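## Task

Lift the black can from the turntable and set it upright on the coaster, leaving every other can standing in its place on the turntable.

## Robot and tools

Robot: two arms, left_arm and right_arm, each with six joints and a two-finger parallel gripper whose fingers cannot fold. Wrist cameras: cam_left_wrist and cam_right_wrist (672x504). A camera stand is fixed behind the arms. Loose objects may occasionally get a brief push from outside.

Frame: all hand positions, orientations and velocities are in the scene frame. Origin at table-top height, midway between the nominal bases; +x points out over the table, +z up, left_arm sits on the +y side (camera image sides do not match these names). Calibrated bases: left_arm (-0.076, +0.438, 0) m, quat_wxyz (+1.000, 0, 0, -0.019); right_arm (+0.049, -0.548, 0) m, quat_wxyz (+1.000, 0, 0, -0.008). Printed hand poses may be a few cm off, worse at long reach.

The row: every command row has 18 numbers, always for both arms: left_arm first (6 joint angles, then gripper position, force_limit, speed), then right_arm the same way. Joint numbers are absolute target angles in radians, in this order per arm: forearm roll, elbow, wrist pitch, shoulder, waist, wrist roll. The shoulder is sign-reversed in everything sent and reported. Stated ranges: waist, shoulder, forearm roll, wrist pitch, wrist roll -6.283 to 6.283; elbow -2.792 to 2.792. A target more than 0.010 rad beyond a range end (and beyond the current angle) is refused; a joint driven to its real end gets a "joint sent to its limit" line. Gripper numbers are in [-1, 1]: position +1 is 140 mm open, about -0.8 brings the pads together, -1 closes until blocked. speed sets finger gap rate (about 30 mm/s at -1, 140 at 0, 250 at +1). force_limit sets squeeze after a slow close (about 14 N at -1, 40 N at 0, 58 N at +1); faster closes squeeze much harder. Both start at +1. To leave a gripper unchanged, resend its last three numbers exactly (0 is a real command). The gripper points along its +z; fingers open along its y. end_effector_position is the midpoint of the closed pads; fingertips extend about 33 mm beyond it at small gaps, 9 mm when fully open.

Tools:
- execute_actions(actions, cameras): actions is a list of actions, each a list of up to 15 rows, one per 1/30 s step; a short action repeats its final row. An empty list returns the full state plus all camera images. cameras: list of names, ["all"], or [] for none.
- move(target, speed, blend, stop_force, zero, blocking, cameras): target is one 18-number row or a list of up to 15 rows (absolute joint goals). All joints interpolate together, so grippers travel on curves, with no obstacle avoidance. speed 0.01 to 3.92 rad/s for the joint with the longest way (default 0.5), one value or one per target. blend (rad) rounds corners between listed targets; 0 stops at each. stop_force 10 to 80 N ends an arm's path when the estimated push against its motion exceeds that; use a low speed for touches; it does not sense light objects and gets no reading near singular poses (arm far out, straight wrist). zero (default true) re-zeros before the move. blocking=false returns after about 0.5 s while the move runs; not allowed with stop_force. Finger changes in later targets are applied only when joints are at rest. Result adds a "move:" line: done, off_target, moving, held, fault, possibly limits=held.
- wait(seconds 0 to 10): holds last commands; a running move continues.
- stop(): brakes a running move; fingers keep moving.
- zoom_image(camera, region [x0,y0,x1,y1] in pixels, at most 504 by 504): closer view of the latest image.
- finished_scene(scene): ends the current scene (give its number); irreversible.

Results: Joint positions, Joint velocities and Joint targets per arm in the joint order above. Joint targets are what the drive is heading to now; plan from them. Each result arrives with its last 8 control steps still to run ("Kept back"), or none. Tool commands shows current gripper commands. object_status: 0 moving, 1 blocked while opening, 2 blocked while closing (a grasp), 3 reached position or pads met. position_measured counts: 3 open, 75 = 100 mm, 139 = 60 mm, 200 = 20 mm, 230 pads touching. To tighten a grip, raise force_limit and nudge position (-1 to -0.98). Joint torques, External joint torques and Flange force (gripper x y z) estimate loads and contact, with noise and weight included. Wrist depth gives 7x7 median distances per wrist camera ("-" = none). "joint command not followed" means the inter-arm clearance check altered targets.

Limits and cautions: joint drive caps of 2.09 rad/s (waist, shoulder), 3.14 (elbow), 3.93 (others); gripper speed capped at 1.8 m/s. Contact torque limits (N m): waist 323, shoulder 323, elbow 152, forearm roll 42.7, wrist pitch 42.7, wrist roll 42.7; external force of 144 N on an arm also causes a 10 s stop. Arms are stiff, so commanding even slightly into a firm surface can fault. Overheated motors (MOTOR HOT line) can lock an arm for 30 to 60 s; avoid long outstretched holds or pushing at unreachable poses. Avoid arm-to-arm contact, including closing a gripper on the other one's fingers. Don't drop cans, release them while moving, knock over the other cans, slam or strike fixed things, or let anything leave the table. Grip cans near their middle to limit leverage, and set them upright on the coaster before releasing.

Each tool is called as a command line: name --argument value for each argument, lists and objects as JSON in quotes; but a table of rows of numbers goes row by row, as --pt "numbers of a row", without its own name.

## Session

execute_actions --actions '[]'

Scene clock: 0.00 s.
left_arm: end_effector_position=(+0.6455, -0.0631, +0.2564) position_measured=3 object_status=3 end_effector_quat_wxyz=(-0.050, +0.585, +0.810, +0.003) | right_arm: end_effector_position=(+0.8203, -0.4531, +0.1754) position_measured=3 object_status=3 end_effector_quat_wxyz=(-0.090, +0.700, +0.685, +0.181)
Joint names: [forearm roll, elbow, wrist pitch, shoulder, waist, wrist roll]
Joint positions: left_arm=[0.003 1.089 1.541 -0.612 -0.609 -0.968] | right_arm=[0.457 1.657 1.053 -0.375 -0.071 -0.283]
Joint velocities: within noise
Joint torques (N m): no reading
External joint torques (N m): no reading
Flange force (N): no reading
Wrist depth (mm): cam_left_wrist=[319 235 292 314 335 349 348 / 338 332 329 324 373 366 364 / 355 346 345 341 388 384 1318 / 362 138 358 348 355 399 133 / - 327 382 375 423 429 109 / - 310 398 460 456 1667 1521 / 514 503 487 489 497 1643 1631] | cam_right_wrist=[297 305 312 1230 1271 1338 1378 / 296 303 310 318 1278 1315 1345 / 293 300 309 315 1271 1338 1338 / 291 142 305 314 1243 1271 120 / - 141 304 311 1243 1257 110 / - 294 301 308 1217 1257 1285 / 286 292 299 307 1230 1243 1271]
Joint targets: left_arm=[0.003 1.089 1.541 -0.612 -0.609 -0.968] | right_arm=[0.457 1.657 1.053 -0.375 -0.071 -0.283]
Tool commands: left_gripper/position=+1.0 left_gripper/force_limit=+1.0 left_gripper/speed=+1.0 right_gripper/position=+1.0 right_gripper/force_limit=+1.0 right_gripper/speed=+1.0

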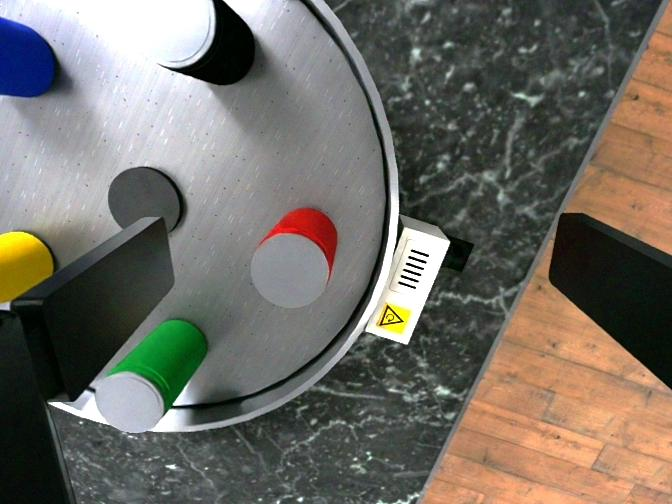

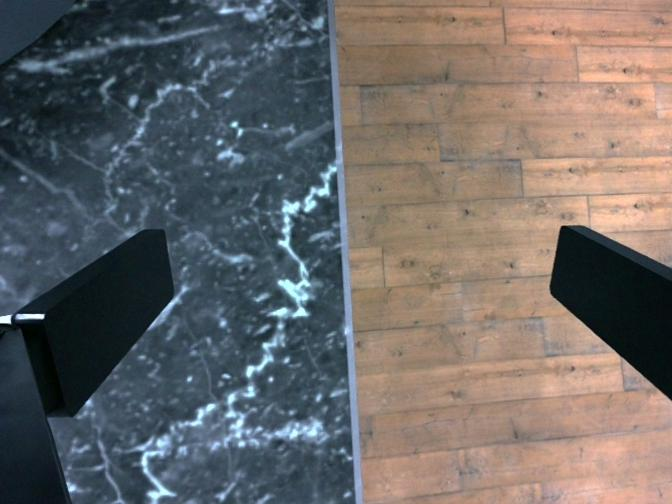

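move --target '[0,1.6181,1.4985,-0.025,-0.7644,-2.373,0.6,-1,-0.3,0.457,1.657,1.053,-0.375,-0.071,-0.283,1,1,1]' --speed 1 --cameras '["cam_left_wrist"]'

wait --seconds 0.5 --cameras '["cam_left_wrist"]'

wait --seconds 3 --cameras '["cam_left_wrist"]'

Scene clock: 3.33 s.
left_arm: end_effector_position=(+0.3473, +0.0498, +0.3994) position_measured=53 object_status=3 end_effector_quat_wxyz=(+0.000, +0.000, +1.000, +0.000) | right_arm: end_effector_position=(+0.8204, -0.4535, +0.1752) position_measured=3 object_status=3 end_effector_quat_wxyz=(-0.090, +0.700, +0.685, +0.181)
Joint names: [forearm roll, elbow, wrist pitch, shoulder, waist, wrist roll]
Joint positions: left_arm=[0 1.618 1.499 -0.025 -0.764 -2.373] | right_arm=[0.457 1.657 1.053 -0.375 -0.071 -0.283]
Joint torques (N m): left_arm=[4.68 -40.61 0.29 45.97 -1.96 -0.14] | right_arm=[4.92 -36.89 -0.16 73.98 -0.95 0.2]
External joint torques (N m): left_arm=[-0.37 -1.57 -0.26 -0.74 2.11 0.14] | right_arm=[-0.42 -2.38 0.15 4.07 1.1 -0.19]
Flange force (N): left_arm=[-5.6 0.2 -2.1] | right_arm=[3.2 -0.1 -4.6]
Wrist depth (mm): cam_left_wrist=[483 465 481 489 475 489 481 / 462 456 466 479 506 511 512 / 486 486 489 495 548 532 546 / 434 119 514 527 583 141 557 / - 110 554 561 611 132 104 / - 597 589 - 685 661 - / - 2119 2080 2080 2099 1905 -] | cam_right_wrist=[298 305 315 322 1278 1353 1378 / 296 302 310 319 1271 1315 1362 / 295 303 307 315 1257 1300 1300 / 289 142 305 313 1173 1264 134 / - 141 303 310 1243 1250 110 / - 293 301 309 1243 1243 - / 286 290 297 305 1223 1271 1300]
Joint targets: left_arm=[0.000 1.618 1.498 -0.025 -0.764 -2.373] | right_arm=[0.457 1.657 1.053 -0.375 -0.071 -0.283]
move: done
Images, in order (width x height): cam_left_wrist 672x504.

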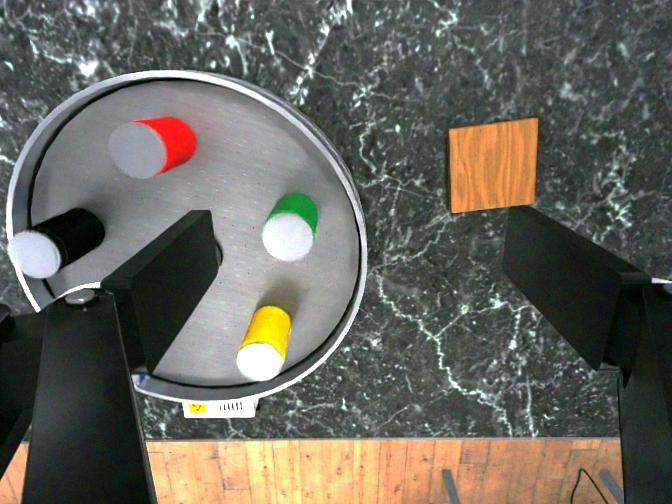

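Scene clock: 3.83 s.
left_arm: end_effector_position=(+0.3473, +0.0498, +0.3994) position_measured=53 object_status=3 end_effector_quat_wxyz=(+0.000, +0.000, +1.000, +0.000) | right_arm: end_effector_position=(+0.8204, -0.4535, +0.1752) position_measured=3 object_status=3 end_effector_quat_wxyz=(-0.090, +0.700, +0.685, +0.181)
Joint names: [forearm roll, elbow, wrist pitch, shoulder, waist, wrist roll]
Joint positions: left_arm=[0 1.618 1.498 -0.025 -0.764 -2.373] | right_arm=[0.457 1.657 1.053 -0.375 -0.071 -0.283]
Joint torques (N m): left_arm=[4.63 -40.65 0.34 45.58 -1.71 0] | right_arm=[4.97 -37.13 -0.11 74.3 -0.72 0.13]
External joint torques (N m): left_arm=[-0.34 -1.41 -0.31 -0.61 1.86 0] | right_arm=[-0.48 -2.04 0.09 3.34 0.91 -0.12]
Flange force (N): left_arm=[-4.8 0.0 -1.7] | right_arm=[2.7 0.1 -3.9]
Wrist depth (mm): cam_left_wrist=[482 479 477 479 482 475 484 / 461 460 458 500 511 509 511 / 427 484 486 496 535 528 538 / 516 119 518 515 575 132 562 / - 110 556 571 633 124 104 / - 587 598 679 669 677 - / - - 2024 2099 2267 2119 -] | cam_right_wrist=[297 304 312 321 1278 1315 1370 / 296 302 311 318 1285 1300 1378 / 293 299 307 315 1257 1362 1338 / 290 141 304 314 1236 1264 121 / - 141 303 310 1191 1257 110 / - 293 299 310 1198 1230 1257 / 286 291 297 306 1217 1257 1264]
Joint targets: left_arm=[0.000 1.618 1.498 -0.025 -0.764 -2.373] | right_arm=[0.457 1.657 1.053 -0.375 -0.071 -0.283]
Tool commands: left_gripper/position=+0.6 left_gripper/force_limit=-1.0 left_gripper/speed=-0.3 right_gripper/position=+1.0 right_gripper/force_limit=+1.0 right_gripper/speed=+1.0
wait: 0.50 s; at rest by 0.17 s
Images, in order (width x height): cam_left_wrist 672x504.

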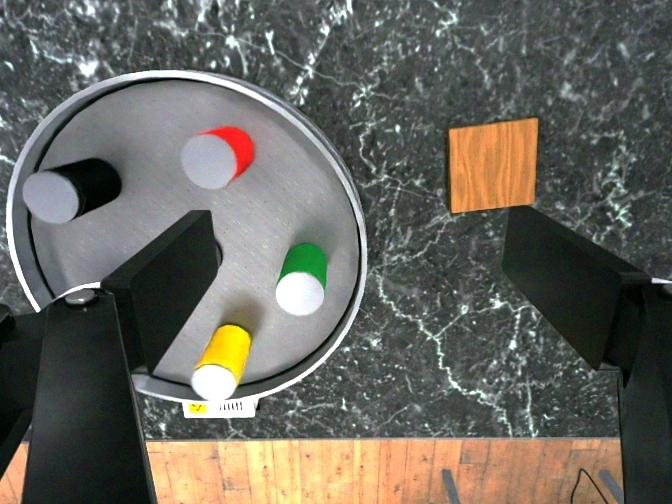

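Scene clock: 6.83 s.
left_arm: end_effector_position=(+0.3473, +0.0498, +0.3994) position_measured=53 object_status=3 end_effector_quat_wxyz=(+0.000, +0.000, +1.000, +0.000) | right_arm: end_effector_position=(+0.8204, -0.4535, +0.1752) position_measured=3 object_status=3 end_effector_quat_wxyz=(-0.090, +0.700, +0.685, +0.181)
Joint names: [forearm roll, elbow, wrist pitch, shoulder, waist, wrist roll]
Joint positions: left_arm=[0 1.618 1.498 -0.025 -0.764 -2.373] | right_arm=[0.457 1.657 1.053 -0.375 -0.071 -0.283]
Joint torques (N m): left_arm=[4.64 -40.36 0.34 45.76 -1.77 0.06] | right_arm=[4.86 -37.1 -0.17 74.17 -0.6 0.26]
External joint torques (N m): left_arm=[-0.36 -1.68 -0.31 -1.1 1.74 -0.05] | right_arm=[-0.34 -2.33 0.14 3.89 1.02 -0.25]
Flange force (N): left_arm=[-5.5 -1.0 -2.1] | right_arm=[2.9 0.0 -4.4]
Wrist depth (mm): cam_left_wrist=[489 483 468 482 483 483 478 / 498 459 467 505 514 511 509 / 490 482 476 504 540 530 542 / 512 119 513 521 578 142 562 / - 110 549 552 648 142 105 / - 499 593 675 679 671 - / - 2061 2159 2042 2006 - -] | cam_right_wrist=[296 303 311 324 1271 1362 1412 / 295 302 311 318 1264 1330 1345 / 293 300 307 316 1278 1300 1338 / - 142 307 315 1243 1271 134 / - 141 301 311 1257 1322 110 / - 294 301 307 1217 1292 1264 / 287 291 298 305 1223 1257 1278]
Joint targets: left_arm=[0.000 1.618 1.498 -0.025 -0.764 -2.373] | right_arm=[0.457 1.657 1.053 -0.375 -0.071 -0.283]
Tool commands: left_gripper/position=+0.6 left_gripper/force_limit=-1.0 left_gripper/speed=-0.3 right_gripper/position=+1.0 right_gripper/force_limit=+1.0 right_gripper/speed=+1.0
wait: 3.00 s; at rest by 0.17 s
Images, in order (width x height): cam_left_wrist 672x504.

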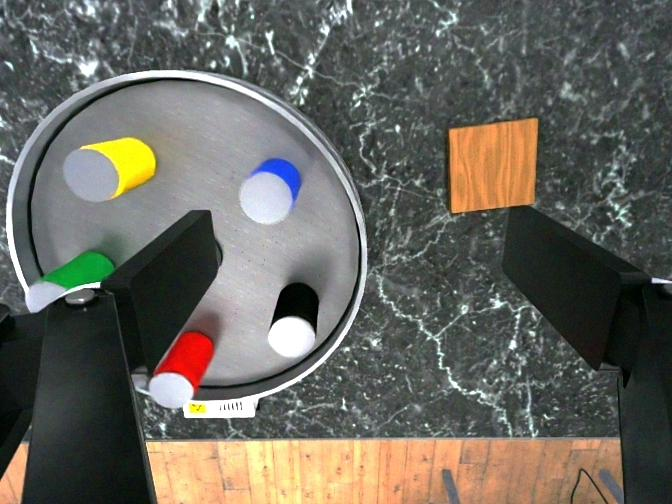

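move --target '[0,1.6443,1.2132,-0.2841,-0.9323,-0.970,0.6,-1,-0.3,0.457,1.657,1.053,-0.375,-0.071,-0.283,1,1,1]' --speed 1 --cameras '["cam_left_wrist"]'

wait --seconds 0.6 --cameras '["cam_left_wrist"]'

wait --seconds 0.6 --cameras '["cam_left_wrist"]'

wait --seconds 4 --cameras '["cam_left_wrist"]'

Scene clock: 10.70 s.
left_arm: end_effector_position=(+0.3467, -0.1181, +0.2195) position_measured=53 object_status=3 end_effector_quat_wxyz=(+0.000, +0.707, +0.707, +0.000) | right_arm: end_effector_position=(+0.8204, -0.4535, +0.1752) position_measured=3 object_status=3 end_effector_quat_wxyz=(-0.090, +0.700, +0.685, +0.181)
Joint names: [forearm roll, elbow, wrist pitch, shoulder, waist, wrist roll]
Joint positions: left_arm=[0 1.644 1.213 -0.284 -0.932 -0.97] | right_arm=[0.457 1.657 1.053 -0.375 -0.071 -0.283]
Joint torques (N m): left_arm=[4.39 -38.13 0.2 69.19 -1.25 -0.12] | right_arm=[4.88 -37.1 -0.19 74.67 -1.39 0.11]
External joint torques (N m): left_arm=[-0.3 -1.45 -0.17 -0.12 1.29 0.12] | right_arm=[-0.4 -2 0.17 2.69 1.36 -0.1]
Flange force (N): left_arm=[-1.3 3.5 -1.3] | right_arm=[3.1 1.0 -3.1]
Wrist depth (mm): cam_left_wrist=[317 317 316 269 189 269 269 / 338 336 291 284 284 284 284 / 357 357 307 302 303 295 303 / 381 120 316 318 323 142 314 / - 110 408 250 342 314 104 / - 440 438 442 367 311 - / - 477 477 478 479 475 -] | cam_right_wrist=[298 305 313 322 1278 1362 1370 / 295 301 310 319 1271 1322 1370 / 288 300 308 317 1250 1278 1345 / 290 141 305 312 1271 1300 134 / - 141 303 312 1230 1271 110 / - 292 299 308 1230 1223 1285 / 286 289 297 306 1198 1264 1285]
Joint targets: left_arm=[0.000 1.644 1.213 -0.284 -0.932 -0.970] | right_arm=[0.457 1.657 1.053 -0.375 -0.071 -0.283]
move: done
Images, in order (width x height): cam_left_wrist 672x504.

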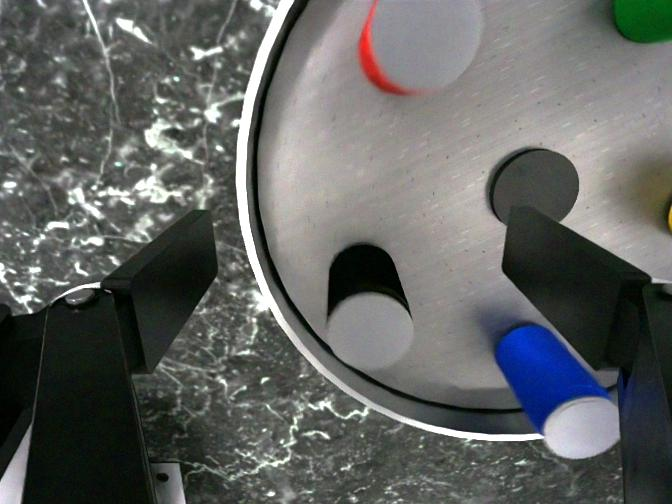

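Scene clock: 11.30 s.
left_arm: end_effector_position=(+0.3467, -0.1181, +0.2195) position_measured=53 object_status=3 end_effector_quat_wxyz=(+0.000, +0.707, +0.707, +0.000) | right_arm: end_effector_position=(+0.8204, -0.4535, +0.1752) position_measured=3 object_status=3 end_effector_quat_wxyz=(-0.090, +0.700, +0.685, +0.181)
Joint names: [forearm roll, elbow, wrist pitch, shoulder, waist, wrist roll]
Joint positions: left_arm=[0 1.644 1.213 -0.284 -0.932 -0.97] | right_arm=[0.457 1.657 1.053 -0.375 -0.071 -0.283]
Joint torques (N m): left_arm=[4.47 -38.04 0.29 69.68 -1.92 0.09] | right_arm=[4.95 -36.94 -0.09 74.62 -0.83 0.08]
External joint torques (N m): left_arm=[-0.38 -1.48 -0.26 -0.87 2.12 -0.09] | right_arm=[-0.44 -2.41 0.06 3.09 0.48 -0.08]
Flange force (N): left_arm=[-1.7 4.9 -0.8] | right_arm=[2.3 1.3 -4.1]
Wrist depth (mm): cam_left_wrist=[318 319 319 269 270 269 269 / 337 337 292 285 284 285 285 / 358 357 307 215 303 294 303 / 382 119 315 323 323 142 314 / - 110 409 343 336 336 104 / - 435 440 438 270 363 - / - - 479 477 475 476 -] | cam_right_wrist=[298 305 312 322 1300 1300 1362 / 295 300 311 319 1264 1236 1362 / 294 301 307 317 1243 1069 1307 / 290 141 305 315 1230 1257 134 / - 141 302 310 1236 1243 110 / - 293 301 309 1243 1236 1257 / 286 290 300 305 1223 1278 1271]
Joint targets: left_arm=[0.000 1.644 1.213 -0.284 -0.932 -0.970] | right_arm=[0.457 1.657 1.053 -0.375 -0.071 -0.283]
Tool commands: left_gripper/position=+0.6 left_gripper/force_limit=-1.0 left_gripper/speed=-0.3 right_gripper/position=+1.0 right_gripper/force_limit=+1.0 right_gripper/speed=+1.0
wait: 0.60 s; at rest by 0.17 s
Images, in order (width x height): cam_left_wrist 672x504.

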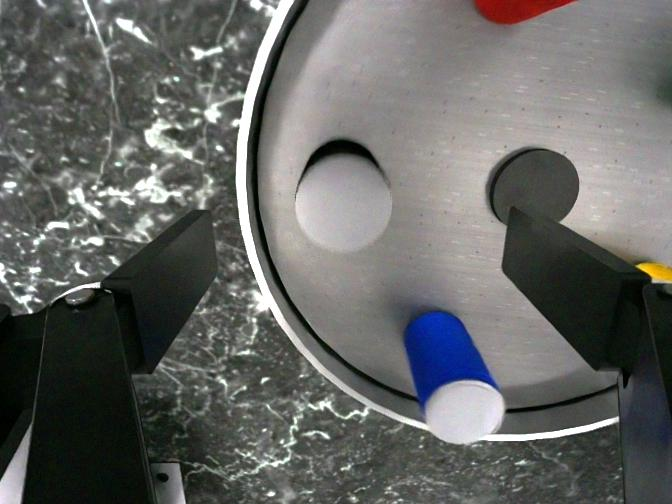

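Scene clock: 11.90 s.
left_arm: end_effector_position=(+0.3467, -0.1181, +0.2195) position_measured=53 object_status=3 end_effector_quat_wxyz=(+0.000, +0.707, +0.707, +0.000) | right_arm: end_effector_position=(+0.8204, -0.4535, +0.1752) position_measured=3 object_status=3 end_effector_quat_wxyz=(-0.090, +0.700, +0.685, +0.181)
Joint names: [forearm roll, elbow, wrist pitch, shoulder, waist, wrist roll]
Joint positions: left_arm=[0 1.644 1.213 -0.284 -0.932 -0.97] | right_arm=[0.457 1.657 1.053 -0.375 -0.071 -0.283]
Joint torques (N m): left_arm=[4.48 -37.92 0.25 69.32 -1.78 -0.01] | right_arm=[4.88 -36.9 -0.16 74.78 -1.36 0.1]
External joint torques (N m): left_arm=[-0.4 -1.45 -0.22 -0.97 1.7 0.01] | right_arm=[-0.38 -2.42 0.13 3.11 1.3 -0.1]
Flange force (N): left_arm=[-2.0 4.6 -0.7] | right_arm=[3.3 1.3 -3.7]
Wrist depth (mm): cam_left_wrist=[317 317 321 266 191 269 270 / 335 336 291 286 284 284 285 / 343 357 306 303 303 296 303 / 382 119 317 319 323 142 314 / - 110 410 254 341 332 104 / - 435 441 440 367 368 - / - - 486 476 475 477 -] | cam_right_wrist=[298 307 312 1264 1292 1307 1353 / 298 303 309 320 1257 1322 1338 / 293 299 307 315 1264 1243 1353 / 291 141 307 311 1236 1257 121 / - 141 304 311 1250 1285 110 / - 293 301 310 1236 1257 1285 / 285 290 298 305 1243 1250 1271]
Joint targets: left_arm=[0.000 1.644 1.213 -0.284 -0.932 -0.970] | right_arm=[0.457 1.657 1.053 -0.375 -0.071 -0.283]
Tool commands: left_gripper/position=+0.6 left_gripper/force_limit=-1.0 left_gripper/speed=-0.3 right_gripper/position=+1.0 right_gripper/force_limit=+1.0 right_gripper/speed=+1.0
wait: 0.60 s; at rest by 0.17 s
Images, in order (width x height): cam_left_wrist 672x504.

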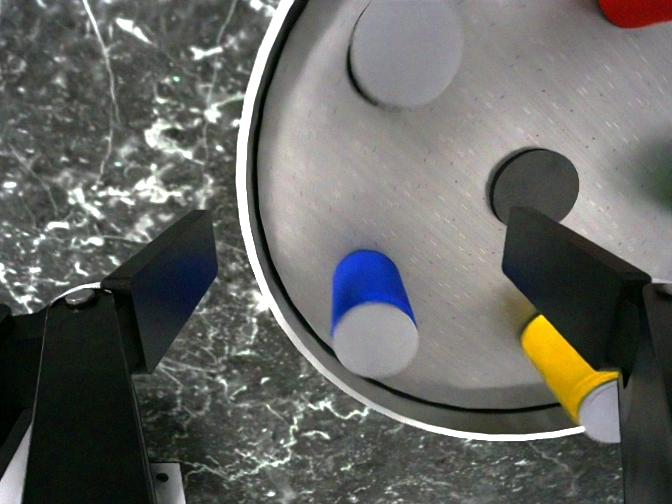

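Scene clock: 15.90 s.
left_arm: end_effector_position=(+0.3467, -0.1181, +0.2195) position_measured=53 object_status=3 end_effector_quat_wxyz=(+0.000, +0.707, +0.707, +0.000) | right_arm: end_effector_position=(+0.8204, -0.4535, +0.1752) position_measured=3 object_status=3 end_effector_quat_wxyz=(-0.090, +0.700, +0.685, +0.181)
Joint names: [forearm roll, elbow, wrist pitch, shoulder, waist, wrist roll]
Joint positions: left_arm=[0 1.644 1.213 -0.284 -0.932 -0.97] | right_arm=[0.457 1.657 1.053 -0.375 -0.071 -0.283]
Joint torques (N m): left_arm=[4.39 -38.08 0.23 69.73 -2.16 0.04] | right_arm=[4.91 -36.85 -0.07 74.41 -0.4 0.24]
External joint torques (N m): left_arm=[-0.3 -1.47 -0.19 -0.77 2.05 -0.04] | right_arm=[-0.41 -2.44 0.05 3.34 0.47 -0.23]
Flange force (N): left_arm=[-1.6 4.8 -0.9] | right_arm=[2.1 0.9 -4.2]
Wrist depth (mm): cam_left_wrist=[320 318 314 269 192 268 266 / 335 337 288 285 285 284 284 / 357 358 306 301 303 296 302 / 382 119 315 318 322 142 315 / - 110 408 250 340 320 104 / - 441 443 442 369 363 - / - - 495 478 475 470 -] | cam_right_wrist=[297 305 317 322 1300 1315 1345 / 295 296 310 320 1243 1292 1330 / 293 298 308 316 1285 1300 1353 / 292 142 305 313 1264 1285 134 / - 141 302 310 1204 1257 110 / - 292 301 309 1217 1230 1278 / 287 291 298 306 1204 1250 1257]
Joint targets: left_arm=[0.000 1.644 1.213 -0.284 -0.932 -0.970] | right_arm=[0.457 1.657 1.053 -0.375 -0.071 -0.283]
Tool commands: left_gripper/position=+0.6 left_gripper/force_limit=-1.0 left_gripper/speed=-0.3 right_gripper/position=+1.0 right_gripper/force_limit=+1.0 right_gripper/speed=+1.0
wait: 4.00 s; at rest by 0.17 s
Images, in order (width x height): cam_left_wrist 672x504.

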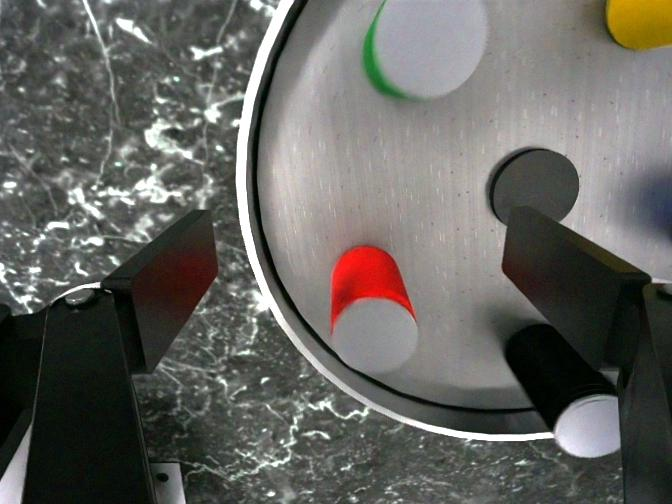

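move --pt "0 1.7646 1.0045 -0.3725 -0.9323 -0.970 0.6 -1 -0.3 0.457 1.657 1.053 -0.375 -0.071 -0.283 1 1 1" --pt "0 1.7646 1.0045 -0.3725 -0.9323 -0.970 0.2 -1 -0.3 0.457 1.657 1.053 -0.375 -0.071 -0.283 1 1 1" --speed 0.3

wait --seconds 0.1 --cameras '["cam_left_wrist"]'

Scene clock: 18.87 s.
left_arm: end_effector_position=(+0.3466, -0.1180, +0.0975) position_measured=104 object_status=0 end_effector_quat_wxyz=(+0.000, +0.707, +0.707, +0.000) | right_arm: end_effector_position=(+0.8204, -0.4535, +0.1752) position_measured=3 object_status=3 end_effector_quat_wxyz=(-0.090, +0.700, +0.685, +0.181)
Joint names: [forearm roll, elbow, wrist pitch, shoulder, waist, wrist roll]
Joint positions: left_arm=[0 1.765 1.004 -0.372 -0.932 -0.97] | right_arm=[0.457 1.657 1.053 -0.375 -0.071 -0.283]
Joint torques (N m): left_arm=[3.97 -34.11 0.24 75.01 -1.71 0.04] | right_arm=[4.93 -37.26 -0.22 74.46 -0.52 0.18]
External joint torques (N m): left_arm=[-0.29 -1.43 -0.21 -1.51 1.9 -0.04] | right_arm=[-0.43 -2.03 0.19 3.36 0.65 -0.17]
Flange force (N): left_arm=[-2.4 5.2 0.5] | right_arm=[2.3 0.1 -4.1]
Wrist depth (mm): cam_left_wrist=[207 204 155 159 159 158 159 / 219 216 168 168 168 168 168 / 233 230 177 178 178 178 176 / 249 242 139 139 188 134 181 / - 86 112 105 198 111 88 / - - 111 110 113 - 63 / - - 210 223 238 - -] | cam_right_wrist=[298 305 313 321 1285 1300 1421 / 295 303 310 318 1250 1278 1338 / 293 299 307 316 1264 1257 1285 / 291 141 305 313 1257 1264 134 / - 141 305 312 1236 1271 110 / - 291 301 308 1243 1278 1278 / - 291 297 305 1223 1230 -]
Joint targets: left_arm=[0.000 1.765 1.004 -0.373 -0.932 -0.970] | right_arm=[0.457 1.657 1.053 -0.375 -0.071 -0.283]
move: done

Scene clock: 18.97 s.
left_arm: end_effector_position=(+0.3466, -0.1180, +0.0975) position_measured=104 object_status=3 end_effector_quat_wxyz=(+0.000, +0.707, +0.707, +0.000) | right_arm: end_effector_position=(+0.8204, -0.4535, +0.1752) position_measured=3 object_status=3 end_effector_quat_wxyz=(-0.090, +0.700, +0.685, +0.181)
Joint names: [forearm roll, elbow, wrist pitch, shoulder, waist, wrist roll]
Joint positions: left_arm=[0 1.765 1.005 -0.372 -0.932 -0.97] | right_arm=[0.457 1.657 1.053 -0.375 -0.071 -0.283]
Joint torques (N m): left_arm=[4.04 -34.26 0.28 74.81 -1.65 0.03] | right_arm=[4.85 -37.05 -0.23 74.39 -0.51 0.18]
External joint torques (N m): left_arm=[-0.38 -1.2 -0.25 -1.68 1.38 -0.03] | right_arm=[-0.35 -2.27 0.2 3.35 0.44 -0.18]
Flange force (N): left_arm=[-2.6 4.4 0.9] | right_arm=[2.1 0.6 -4.4]
Wrist depth (mm): cam_left_wrist=[207 205 155 159 159 158 158 / 218 216 168 168 168 168 168 / 232 229 176 174 178 178 176 / 247 245 123 106 170 133 181 / - 85 108 102 104 111 88 / - - 185 110 217 - 63 / - - 216 234 238 - -] | cam_right_wrist=[296 305 312 320 1307 1300 1370 / 294 302 306 320 1292 1300 1338 / 294 300 308 315 1271 1285 1322 / 292 141 304 313 1257 1264 134 / - 141 304 312 1264 1243 110 / - 289 303 310 1243 1257 1257 / 285 290 299 306 1204 1264 1257]
Joint targets: left_arm=[0.000 1.765 1.004 -0.373 -0.932 -0.970] | right_arm=[0.457 1.657 1.053 -0.375 -0.071 -0.283]
Tool commands: left_gripper/position=+0.2 left_gripper/force_limit=-1.0 left_gripper/speed=-0.3 right_gripper/position=+1.0 right_gripper/force_limit=+1.0 right_gripper/speed=+1.0
wait: 0.10 s; no rest
Images, in order (width x height): cam_left_wrist 672x504.

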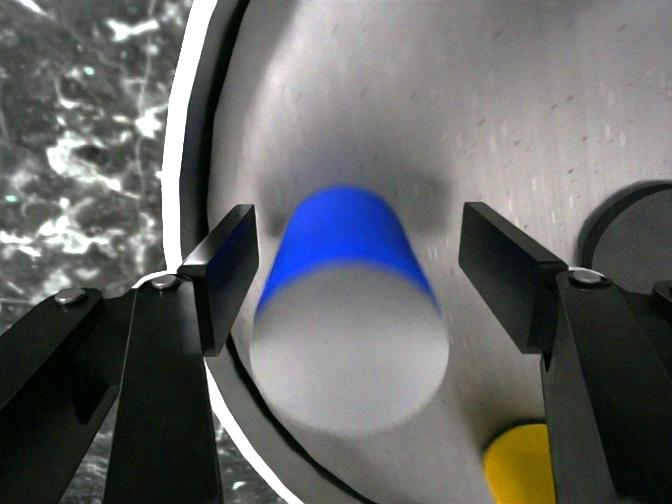

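wait --seconds 4.2 --cameras '["cam_left_wrist"]'

wait --seconds 0.2 --cameras '["cam_left_wrist"]'

wait --seconds 0.2 --cameras '["cam_left_wrist"]'

Scene clock: 24.93 s.
left_arm: end_effector_position=(+0.3466, -0.1180, +0.0975) position_measured=104 object_status=3 end_effector_quat_wxyz=(+0.000, +0.707, +0.707, +0.000) | right_arm: end_effector_position=(+0.8204, -0.4535, +0.1752) position_measured=3 object_status=3 end_effector_quat_wxyz=(-0.090, +0.700, +0.685, +0.181)
Joint names: [forearm roll, elbow, wrist pitch, shoulder, waist, wrist roll]
Joint positions: left_arm=[0 1.765 1.004 -0.372 -0.932 -0.97] | right_arm=[0.457 1.657 1.053 -0.375 -0.071 -0.283]
Joint torques (N m): left_arm=[3.98 -34.34 0.34 74.77 -2.14 0.03] | right_arm=[4.91 -36.9 -0.1 74.65 -0.53 0.1]
External joint torques (N m): left_arm=[-0.32 -1.07 -0.3 -1.88 2.1 -0.03] | right_arm=[-0.39 -2.47 0.07 3.13 0.42 -0.09]
Flange force (N): left_arm=[-2.0 5.2 1.3] | right_arm=[2.2 1.3 -4.1]
Wrist depth (mm): cam_left_wrist=[207 204 155 158 82 79 80 / 219 217 168 168 168 168 168 / 233 229 177 179 178 178 176 / 247 245 139 190 191 134 182 / - 86 201 201 201 111 88 / - - 211 170 172 - 63 / - - 217 135 131 - -] | cam_right_wrist=[296 305 313 321 1285 1307 1353 / 297 302 310 319 1264 1345 1345 / 293 300 308 315 1250 1300 1322 / 291 141 305 314 1264 1257 134 / - 141 303 - 1264 1264 110 / - 293 300 309 1223 1243 1271 / 286 290 298 304 1198 1243 1278]
Joint targets: left_arm=[0.000 1.765 1.004 -0.373 -0.932 -0.970] | right_arm=[0.457 1.657 1.053 -0.375 -0.071 -0.283]
Tool commands: left_gripper/position=+0.2 left_gripper/force_limit=-1.0 left_gripper/speed=-0.3 right_gripper/position=+1.0 right_gripper/force_limit=+1.0 right_gripper/speed=+1.0
wait: 4.20 s; at rest from the start
Images, in order (width x height): cam_left_wrist 672x504.

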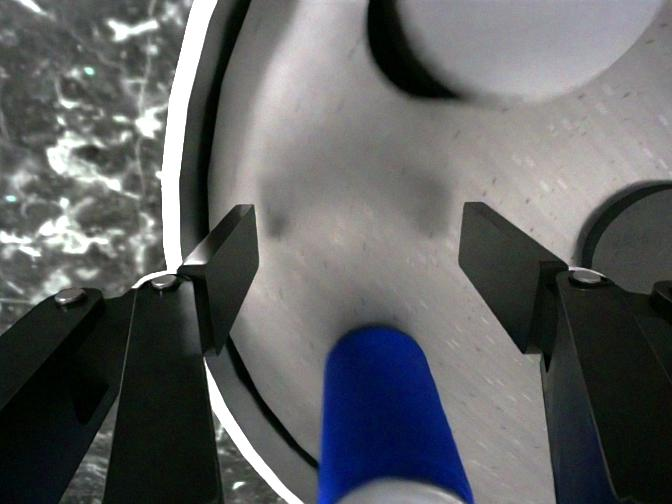

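Scene clock: 25.13 s.
left_arm: end_effector_position=(+0.3466, -0.1180, +0.0975) position_measured=104 object_status=3 end_effector_quat_wxyz=(+0.000, +0.707, +0.707, +0.000) | right_arm: end_effector_position=(+0.8204, -0.4535, +0.1752) position_measured=3 object_status=3 end_effector_quat_wxyz=(-0.090, +0.700, +0.685, +0.181)
Joint names: [forearm roll, elbow, wrist pitch, shoulder, waist, wrist roll]
Joint positions: left_arm=[0 1.765 1.004 -0.372 -0.932 -0.97] | right_arm=[0.457 1.657 1.053 -0.375 -0.071 -0.283]
Joint torques (N m): left_arm=[4.03 -34.25 0.26 74.19 -1.82 0.05] | right_arm=[4.95 -37.12 -0.15 74.44 -0.69 0.14]
External joint torques (N m): left_arm=[-0.36 -1.19 -0.22 -1.07 1.99 -0.05] | right_arm=[-0.45 -2.24 0.11 3.43 0.31 -0.13]
Flange force (N): left_arm=[-1.4 4.6 0.4] | right_arm=[2.0 0.4 -4.4]
Wrist depth (mm): cam_left_wrist=[206 204 155 159 158 158 158 / 219 216 168 168 168 168 168 / 232 231 177 179 178 178 176 / 247 245 139 190 190 134 182 / - 85 201 163 201 111 88 / - - 203 123 212 - 63 / - - 309 119 121 - -] | cam_right_wrist=[297 306 317 1264 1292 1322 1338 / 295 303 309 320 1278 1345 1322 / 293 299 308 1105 1264 1278 1315 / 291 141 305 312 1230 1271 134 / - 131 302 311 1243 1257 110 / - 294 298 307 1210 1271 1264 / 286 291 298 305 1250 1250 1264]
Joint targets: left_arm=[0.000 1.765 1.004 -0.373 -0.932 -0.970] | right_arm=[0.457 1.657 1.053 -0.375 -0.071 -0.283]
Tool commands: left_gripper/position=+0.2 left_gripper/force_limit=-1.0 left_gripper/speed=-0.3 right_gripper/position=+1.0 right_gripper/force_limit=+1.0 right_gripper/speed=+1.0
wait: 0.20 s; at rest by 0.17 s
Images, in order (width x height): cam_left_wrist 672x504.

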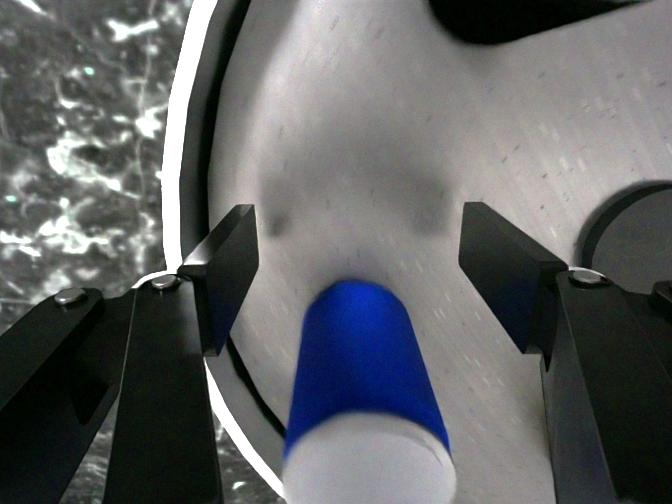

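Scene clock: 25.33 s.
left_arm: end_effector_position=(+0.3466, -0.1180, +0.0975) position_measured=104 object_status=3 end_effector_quat_wxyz=(+0.000, +0.707, +0.707, +0.000) | right_arm: end_effector_position=(+0.8204, -0.4535, +0.1752) position_measured=3 object_status=3 end_effector_quat_wxyz=(-0.090, +0.700, +0.685, +0.181)
Joint names: [forearm roll, elbow, wrist pitch, shoulder, waist, wrist roll]
Joint positions: left_arm=[0 1.765 1.004 -0.372 -0.932 -0.97] | right_arm=[0.457 1.657 1.053 -0.375 -0.071 -0.283]
Joint torques (N m): left_arm=[4.05 -34.29 0.29 74.06 -1.64 0.09] | right_arm=[4.88 -37.13 -0.07 74.56 -0.14 0.16]
External joint torques (N m): left_arm=[-0.4 -1.02 -0.25 -1.44 1.46 -0.09] | right_arm=[-0.38 -2.21 0.04 3.3 0.19 -0.16]
Flange force (N): left_arm=[-2.0 4.0 0.9] | right_arm=[1.8 0.5 -4.2]
Wrist depth (mm): cam_left_wrist=[207 205 155 158 159 158 158 / 219 217 168 168 168 168 168 / 232 229 177 178 178 178 176 / 249 245 139 154 188 134 182 / - 85 121 108 198 111 88 / - - 112 110 113 - 63 / - - 306 119 238 - -] | cam_right_wrist=[294 304 310 322 1300 1300 1322 / 296 303 310 317 1257 1315 1322 / 293 299 307 319 1264 1285 1322 / 290 141 305 313 1285 1271 134 / - 141 302 311 1236 1271 110 / - 292 299 309 1223 1257 1271 / 287 291 298 307 1191 1257 1264]
Joint targets: left_arm=[0.000 1.765 1.004 -0.373 -0.932 -0.970] | right_arm=[0.457 1.657 1.053 -0.375 -0.071 -0.283]
Tool commands: left_gripper/position=+0.2 left_gripper/force_limit=-1.0 left_gripper/speed=-0.3 right_gripper/position=+1.0 right_gripper/force_limit=+1.0 right_gripper/speed=+1.0
wait: 0.20 s; at rest by 0.17 s
Images, in order (width x height): cam_left_wrist 672x504.

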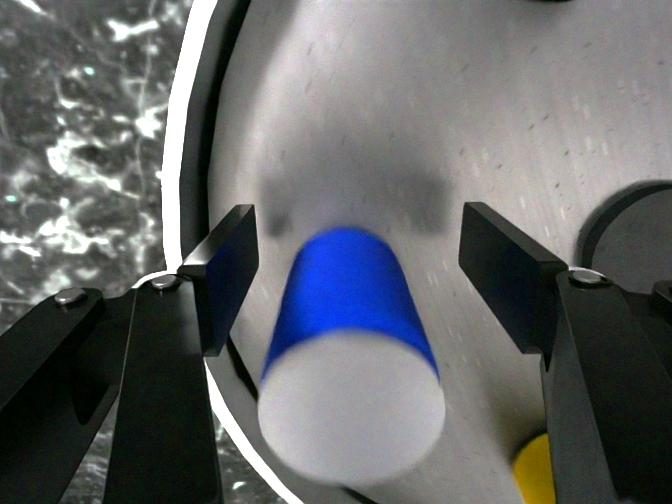

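wait --seconds 0.5

Scene clock: 26.37 s.
left_arm: end_effector_position=(+0.3466, -0.1180, +0.0975) position_measured=104 object_status=3 end_effector_quat_wxyz=(+0.000, +0.707, +0.707, +0.000) | right_arm: end_effector_position=(+0.8204, -0.4535, +0.1752) position_measured=3 object_status=3 end_effector_quat_wxyz=(-0.090, +0.700, +0.685, +0.181)
Joint names: [forearm roll, elbow, wrist pitch, shoulder, waist, wrist roll]
Joint positions: left_arm=[0 1.765 1.004 -0.372 -0.932 -0.97] | right_arm=[0.457 1.657 1.053 -0.375 -0.071 -0.283]
Joint torques (N m): left_arm=[4.01 -34.43 0.28 74.27 -1.52 0.09] | right_arm=[4.94 -37.11 -0.11 74.78 -0.44 0.21]
External joint torques (N m): left_arm=[-0.33 -1.15 -0.25 -1.11 1.36 -0.09] | right_arm=[-0.43 -2.29 0.08 3.05 0.32 -0.2]
Flange force (N): left_arm=[-1.9 3.8 0.5] | right_arm=[1.8 1.0 -4.0]
Wrist depth (mm): cam_left_wrist=[207 204 155 159 159 129 158 / 219 217 168 168 168 168 168 / 233 230 176 178 178 178 176 / 249 242 139 190 190 134 181 / - 86 201 198 198 111 88 / - - 212 162 145 - 63 / - - 217 132 122 - -] | cam_right_wrist=[298 305 312 322 1285 1338 1386 / 296 301 309 318 1307 1271 1338 / 294 298 309 315 1257 1300 1353 / 291 142 305 312 1257 1278 134 / - 131 303 310 1230 1250 110 / - 293 301 307 1217 1285 1271 / 285 291 298 304 1236 1292 1278]
Joint targets: left_arm=[0.000 1.765 1.004 -0.373 -0.932 -0.970] | right_arm=[0.457 1.657 1.053 -0.375 -0.071 -0.283]
Tool commands: left_gripper/position=+0.2 left_gripper/force_limit=-1.0 left_gripper/speed=-0.3 right_gripper/position=+1.0 right_gripper/force_limit=+1.0 right_gripper/speed=+1.0
wait: 0.50 s; at rest from the start

wait --seconds 3.73

execute_actions --actions '[[[0,1.7646,1.0045,-0.3725,-0.9323,-0.970,-1,-1,-0.3,0.457,1.657,1.053,-0.375,-0.071,-0.283,1,1,1]],[[0,1.7196,1.2421,-0.1799,-0.8523,-0.89,-1,-1,-0.3,0.457,1.657,1.053,-0.375,-0.071,-0.283,1,1,1]]]' --cameras '["cam_left_wrist"]'

wait --seconds 0.3 --cameras '["cam_left_wrist"]'

Scene clock: 30.50 s.
left_arm: end_effector_position=(+0.3466, -0.1180, +0.0975) position_measured=104 object_status=3 end_effector_quat_wxyz=(+0.000, +0.707, +0.707, +0.000) | right_arm: end_effector_position=(+0.8204, -0.4535, +0.1752) position_measured=3 object_status=3 end_effector_quat_wxyz=(-0.090, +0.700, +0.685, +0.181)
Joint names: [forearm roll, elbow, wrist pitch, shoulder, waist, wrist roll]
Joint positions: left_arm=[0 1.765 1.004 -0.373 -0.932 -0.97] | right_arm=[0.457 1.657 1.053 -0.375 -0.071 -0.283]
Joint torques (N m): left_arm=[4.05 -34.29 0.24 74.19 -1.53 -0.04] | right_arm=[5.03 -37.01 -0.11 74.34 -1.28 0.16]
External joint torques (N m): left_arm=[-0.36 -1.3 -0.21 -0.78 1.72 0.04] | right_arm=[-0.53 -2.33 0.08 3.57 1.3 -0.16]
Flange force (N): left_arm=[-1.5 4.3 0.0] | right_arm=[3.3 0.5 -4.0]
Wrist depth (mm): cam_left_wrist=[207 204 155 159 159 158 158 / 219 217 168 168 168 168 168 / 232 230 177 179 178 178 176 / 248 245 139 186 189 134 181 / - 85 198 130 201 111 87 / - - 186 112 122 - 63 / - - 306 119 124 - -] | cam_right_wrist=[297 305 312 322 1264 1315 1395 / 296 302 309 319 1264 1292 1338 / 292 300 309 1204 1271 1285 1338 / 291 141 306 1223 1264 1292 134 / - 141 303 312 1230 1250 110 / - 294 302 309 1236 1292 1271 / 285 288 298 307 1217 1191 1243]
Joint targets: left_arm=[0.000 1.765 1.004 -0.373 -0.932 -0.970] | right_arm=[0.457 1.657 1.053 -0.375 -0.071 -0.283]
Tool commands: left_gripper/position=+0.2 left_gripper/force_limit=-1.0 left_gripper/speed=-0.3 right_gripper/position=+1.0 right_gripper/force_limit=+1.0 right_gripper/speed=+1.0
wait: 3.73 s; at rest from the start

Scene clock: 31.23 s.
left_arm: end_effector_position=(+0.3548, -0.0732, +0.1902) position_measured=153 object_status=2 end_effector_quat_wxyz=(+0.000, +0.707, +0.707, +0.000) end_effector_velocity=(+0.036, +0.379, +0.738) end_effector_angular_velocity=(-0.048, -0.049, +0.008) | right_arm: end_effector_position=(+0.8204, -0.4535, +0.1752) position_measured=3 object_status=3 end_effector_quat_wxyz=(-0.090, +0.700, +0.685, +0.181)
Joint names: [forearm roll, elbow, wrist pitch, shoulder, waist, wrist roll]
Joint positions: left_arm=[0 1.737 1.147 -0.257 -0.884 -0.922] | right_arm=[0.457 1.657 1.053 -0.375 -0.071 -0.283]
Joint velocities: left_arm=[0.011 -0.234 1.095 0.928 0.382 0.369] | right_arm=[within noise]
Joint torques (N m): left_arm=[1.95 -22.42 0 23.63 -18.46 0.24] | right_arm=[4.95 -37.02 -0.12 74.75 -0.7 0.23]
External joint torques (N m): left_arm=[0.36 -3.15 -0.02 8.17 5.61 -0.24] | right_arm=[-0.45 -2.22 0.09 2.97 0.63 -0.23]
External joint torques at the end of the 1st action: left_arm=[0.02 -3.93 0.34 4.22 2.66 -0.02] | right_arm=[-0.4 -2.5 0.07 3.73 0.88 -0.08]
Flange force (N): left_arm=[9.5 2.5 -8.8] | right_arm=[2.1 1.0 -3.8]
Flange force at the end of the 1st action (N): left_arm=[0.2 4.6 -7.5] | right_arm=[3.0 0.6 -4.4]
Wrist depth (mm): cam_left_wrist=[258 259 253 209 210 209 207 / 273 273 225 222 222 221 221 / 290 291 232 117 230 236 236 / 310 306 - 95 96 242 244 / - 92 80 104 102 83 89 / - 75 64 229 212 - 73 / - - - 216 198 - -] | cam_right_wrist=[296 304 314 322 1300 1315 1330 / 296 301 312 317 1257 1307 1353 / 295 299 308 316 1264 1300 1322 / 292 142 305 313 1271 1250 134 / - 141 305 310 1257 1285 110 / - 294 301 310 1230 1257 1271 / 287 291 297 306 1198 1243 1271]
Joint targets: left_arm=[0.000 1.720 1.242 -0.180 -0.852 -0.890] | right_arm=[0.457 1.657 1.053 -0.375 -0.071 -0.283]
Kept back: 8 steps.
Images, in order (width x height): cam_left_wrist 672x504.

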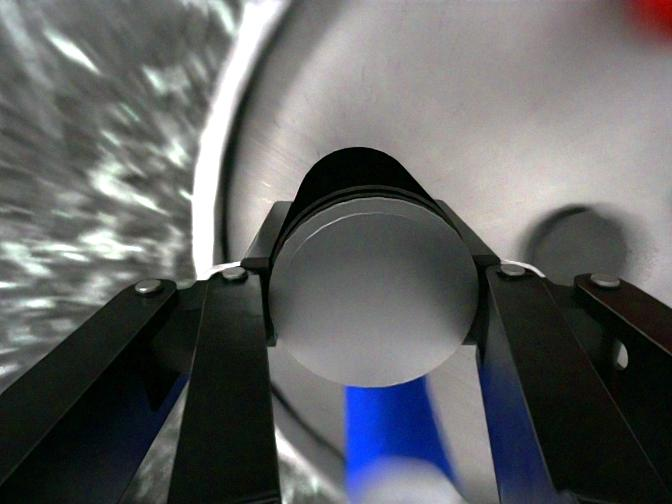

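Scene clock: 31.80 s.
left_arm: end_effector_position=(+0.3537, -0.0379, +0.2495) position_measured=153 object_status=2 end_effector_quat_wxyz=(+0.000, +0.707, +0.707, +0.000) | right_arm: end_effector_position=(+0.8204, -0.4535, +0.1752) position_measured=3 object_status=3 end_effector_quat_wxyz=(-0.090, +0.700, +0.685, +0.181)
Joint names: [forearm roll, elbow, wrist pitch, shoulder, waist, wrist roll]
Joint positions: left_arm=[0 1.72 1.242 -0.18 -0.852 -0.89] | right_arm=[0.457 1.657 1.053 -0.375 -0.071 -0.283]
Joint torques (N m): left_arm=[4.48 -39.19 0.25 60.95 -1.62 0.06] | right_arm=[4.94 -37.19 -0.09 74.68 -0.71 0.12]
External joint torques (N m): left_arm=[-0.35 -0.63 -0.22 -2.65 1.6 -0.06] | right_arm=[-0.45 -2.07 0.07 3.18 0.66 -0.12]
Flange force (N): left_arm=[-2.4 5.4 1.0] | right_arm=[2.4 0.4 -3.8]
Wrist depth (mm): cam_left_wrist=[345 346 345 342 298 297 297 / 366 364 365 317 315 315 311 / 387 388 384 114 325 335 320 / 414 415 405 95 96 351 350 / - 92 80 104 102 83 89 / - 75 64 400 409 - 73 / - - - 520 - - -] | cam_right_wrist=[297 303 312 321 1264 1395 1345 / 296 303 311 319 1300 1307 1362 / 293 300 307 318 1264 1300 1362 / 291 141 305 313 1236 1264 134 / - 141 303 311 1243 1278 110 / - 294 300 310 1243 1278 1292 / - 288 299 308 1138 1264 1271]
Joint targets: left_arm=[0.000 1.720 1.242 -0.180 -0.852 -0.890] | right_arm=[0.457 1.657 1.053 -0.375 -0.071 -0.283]
Tool commands: left_gripper/position=-1.0 left_gripper/force_limit=-1.0 left_gripper/speed=-0.3 right_gripper/position=+1.0 right_gripper/force_limit=+1.0 right_gripper/speed=+1.0
wait: 0.30 s; at rest by 0.10 s
Images, in order (width x height): cam_left_wrist 672x504.

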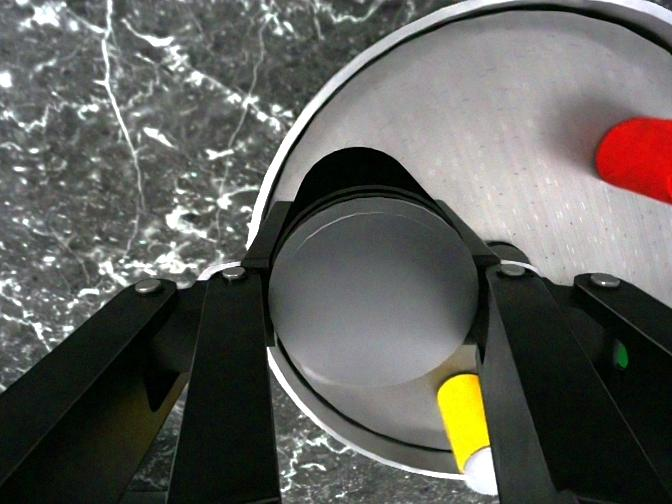

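move --target '[0,2.0337,1.1262,0.0183,-0.4837,-0.5217,-1,-1,-0.3,0.457,1.657,1.053,-0.375,-0.071,-0.283,1,1,1]' --speed 0.8 --cameras '["cam_left_wrist"]'

Scene clock: 33.60 s.
left_arm: end_effector_position=(+0.3692, +0.2218, +0.1994) position_measured=153 object_status=2 end_effector_quat_wxyz=(+0.000, +0.707, +0.707, +0.000) | right_arm: end_effector_position=(+0.8204, -0.4535, +0.1752) position_measured=3 object_status=3 end_effector_quat_wxyz=(-0.090, +0.700, +0.685, +0.181)
Joint names: [forearm roll, elbow, wrist pitch, shoulder, waist, wrist roll]
Joint positions: left_arm=[0 2.034 1.126 0.018 -0.484 -0.522] | right_arm=[0.457 1.657 1.053 -0.375 -0.071 -0.283]
Joint torques (N m): left_arm=[4.27 -37.88 0.28 38.6 -1.84 0.02] | right_arm=[4.92 -36.84 -0.19 74.72 -0.64 0.16]
External joint torques (N m): left_arm=[-0.32 -0.3 -0.27 -2.26 1.77 -0.02] | right_arm=[-0.42 -2.38 0.16 3.03 0.61 -0.16]
Flange force (N): left_arm=[1.2 5.5 1.9] | right_arm=[2.3 1.3 -4.1]
Wrist depth (mm): cam_left_wrist=[301 298 299 298 299 298 299 / 318 317 317 304 309 317 317 / 338 337 338 114 322 337 336 / 360 356 - 95 97 354 356 / - 92 80 104 102 83 89 / - 75 64 335 314 - 73 / - - - 378 380 - -] | cam_right_wrist=[296 307 312 322 1285 1307 1362 / 297 303 312 318 1264 1292 1345 / 294 299 307 316 1236 1300 1345 / 292 142 307 315 1243 1292 134 / - 141 301 312 1198 1300 110 / - 294 301 308 1264 1271 1300 / 285 290 298 307 1223 1230 1257]
Joint targets: left_arm=[0.000 2.034 1.126 0.018 -0.484 -0.522] | right_arm=[0.457 1.657 1.053 -0.375 -0.071 -0.283]
move: done
Images, in order (width x height): cam_left_wrist 672x504.

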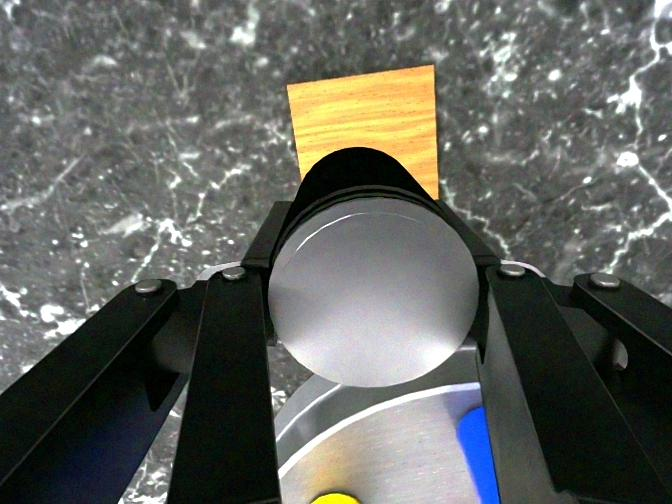

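move --target '[0,2.1649,0.8446,-0.1321,-0.4571,-0.4951,-1,-1,-0.3,0.457,1.657,1.053,-0.375,-0.071,-0.283,1,1,1]' --speed 0.4

move --target '[0,2.1764,0.8149,-0.1503,-0.4571,-0.4951,-1,-1,-0.3,0.457,1.657,1.053,-0.375,-0.071,-0.283,1,1,1]' --speed 0.02 --stop_force 12 --cameras '["cam_left_wrist"]'

Scene clock: 36.10 s.
left_arm: end_effector_position=(+0.3804, +0.2308, +0.0634) position_measured=153 object_status=2 end_effector_quat_wxyz=(+0.000, +0.707, +0.707, +0.000) | right_arm: end_effector_position=(+0.8204, -0.4535, +0.1752) position_measured=3 object_status=3 end_effector_quat_wxyz=(-0.090, +0.700, +0.685, +0.181)
Joint names: [forearm roll, elbow, wrist pitch, shoulder, waist, wrist roll]
Joint positions: left_arm=[0 2.165 0.845 -0.132 -0.457 -0.495] | right_arm=[0.457 1.657 1.053 -0.375 -0.071 -0.283]
Joint torques (N m): left_arm=[3.7 -30.85 -0.03 48.02 -1.63 0] | right_arm=[4.95 -36.99 -0.09 74.7 -0.21 0.21]
External joint torques (N m): left_arm=[-0.42 -0.78 0.04 -2.35 1.76 0] | right_arm=[-0.46 -2.18 0.07 2.89 0.16 -0.21]
Flange force (N): left_arm=[1.1 6.0 2.3] | right_arm=[1.5 1.0 -3.9]
Wrist depth (mm): cam_left_wrist=[177 176 176 176 176 176 176 / 186 187 182 177 175 186 186 / 198 198 193 123 181 198 198 / 212 209 206 95 96 209 211 / - 92 80 104 102 83 89 / - 75 64 243 244 - 73 / - - - 262 256 - -] | cam_right_wrist=[297 304 312 320 1271 1330 1345 / 296 302 311 319 1271 1292 1345 / 296 301 307 315 1271 1292 1322 / 292 141 304 312 1257 1285 134 / - 141 302 311 1230 1243 110 / - 293 299 1167 1217 1257 1292 / 287 290 298 306 1210 1217 1257]
Joint targets: left_arm=[0.000 2.165 0.845 -0.132 -0.457 -0.495] | right_arm=[0.457 1.657 1.053 -0.375 -0.071 -0.283]
move: done

Scene clock: 37.53 s.
left_arm: end_effector_position=(+0.3804, +0.2308, +0.0559) position_measured=153 object_status=2 end_effector_quat_wxyz=(+0.000, +0.707, +0.707, +0.000) | right_arm: end_effector_position=(+0.8204, -0.4535, +0.1752) position_measured=3 object_status=3 end_effector_quat_wxyz=(-0.090, +0.700, +0.685, +0.181)
Joint names: [forearm roll, elbow, wrist pitch, shoulder, waist, wrist roll]
Joint positions: left_arm=[0 2.171 0.828 -0.142 -0.457 -0.495] | right_arm=[0.457 1.657 1.053 -0.375 -0.071 -0.283]
Joint torques (N m): left_arm=[3.59 -21.56 -1.6 32.38 -2.41 0.02] | right_arm=[4.89 -37.16 -0.14 74.64 -0.67 0.12]
External joint torques (N m): left_arm=[-0.36 -9.48 1.62 13.62 2.53 -0.02] | right_arm=[-0.38 -2.19 0.11 3.21 0.71 -0.12]
Flange force (N): left_arm=[5.5 0.1 -29.3] | right_arm=[2.5 0.6 -3.9]
Wrist depth (mm): cam_left_wrist=[170 170 169 169 169 169 169 / 179 179 175 170 168 179 179 / 191 190 183 123 174 190 190 / 203 201 198 95 96 201 203 / - 92 79 104 102 83 89 / - 75 64 235 235 - 73 / - - - 255 250 - -] | cam_right_wrist=[297 304 313 323 1264 1271 1378 / 296 303 310 318 1243 1307 1345 / 293 299 307 317 1257 1330 1330 / 289 141 305 315 1236 1264 134 / - 141 301 309 1236 1264 110 / - 292 299 309 1204 1243 - / 287 291 297 307 1223 1257 1292]
Joint targets: left_arm=[0.000 2.171 0.828 -0.142 -0.457 -0.495] | right_arm=[0.457 1.657 1.053 -0.375 -0.071 -0.283]
move: contact (left_arm); left_arm: the wrist pitch is farthest, 0.013 rad from its target
Images, in order (width x height): cam_left_wrist 672x504.

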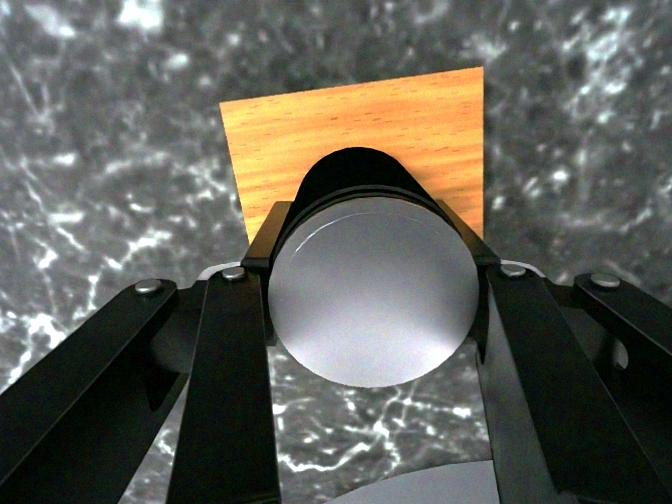

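move --pt "0 2.1697 0.831 -0.140 -0.4571 -0.4951 0.3 -1 -1 0.457 1.657 1.053 -0.375 -0.071 -0.283 1 1 1" --pt "0 2.022 1.13 0.010 -0.4571 -0.4951 0.3 -1 -1 0.457 1.657 1.053 -0.375 -0.071 -0.283 1 1 1" --speed 0.3 --cameras '["cam_left_wrist"]'

Scene clock: 41.80 s.
left_arm: end_effector_position=(+0.3799, +0.2310, +0.2012) position_measured=91 object_status=3 end_effector_quat_wxyz=(+0.000, +0.707, +0.707, +0.000) | right_arm: end_effector_position=(+0.8204, -0.4535, +0.1752) position_measured=3 object_status=3 end_effector_quat_wxyz=(-0.090, +0.700, +0.685, +0.181)
Joint names: [forearm roll, elbow, wrist pitch, shoulder, waist, wrist roll]
Joint positions: left_arm=[0 2.022 1.13 0.01 -0.457 -0.495] | right_arm=[0.457 1.657 1.053 -0.375 -0.071 -0.283]
Joint torques (N m): left_arm=[4.26 -36.15 0.39 38.11 -1.84 -0.06] | right_arm=[4.95 -37.09 -0.09 74.12 -0.93 0.16]
External joint torques (N m): left_arm=[-0.32 -1.92 -0.38 -1.43 1.75 0.06] | right_arm=[-0.45 -2.2 0.06 3.53 0.98 -0.16]
Flange force (N): left_arm=[0.9 6.6 -0.5] | right_arm=[2.9 0.2 -4.0]
Wrist depth (mm): cam_left_wrist=[- 301 301 301 301 301 300 / 319 318 319 311 314 318 318 / 339 339 335 240 334 338 338 / 362 353 138 363 362 133 360 / - 92 382 388 378 110 78 / - - 419 362 342 - 63 / - - 438 368 380 - -] | cam_right_wrist=[299 305 314 321 1264 1322 1345 / 296 304 312 319 1264 1300 1330 / 293 300 309 315 1236 1300 1362 / 291 141 307 312 1271 1278 121 / - 141 302 311 1243 1271 110 / - 292 299 310 1210 1257 1264 / 287 290 298 306 1223 1243 1285]
Joint targets: left_arm=[0.000 2.022 1.130 0.010 -0.457 -0.495] | right_arm=[0.457 1.657 1.053 -0.375 -0.071 -0.283]
move: done
Images, in order (width x height): cam_left_wrist 672x504.

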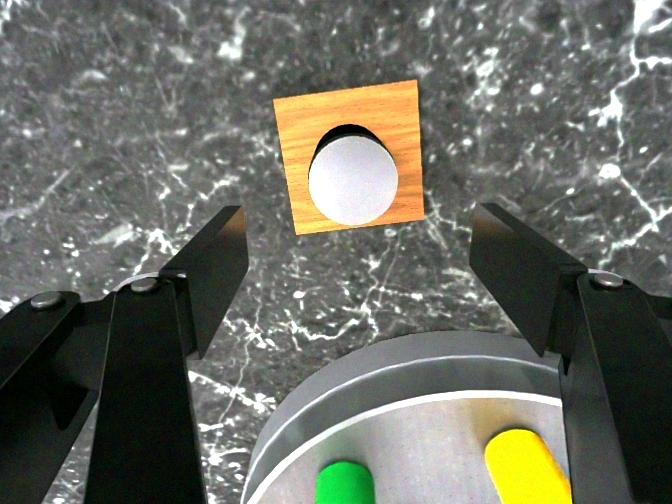

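finished_scene --scene 2

The scene is finished: the task was done.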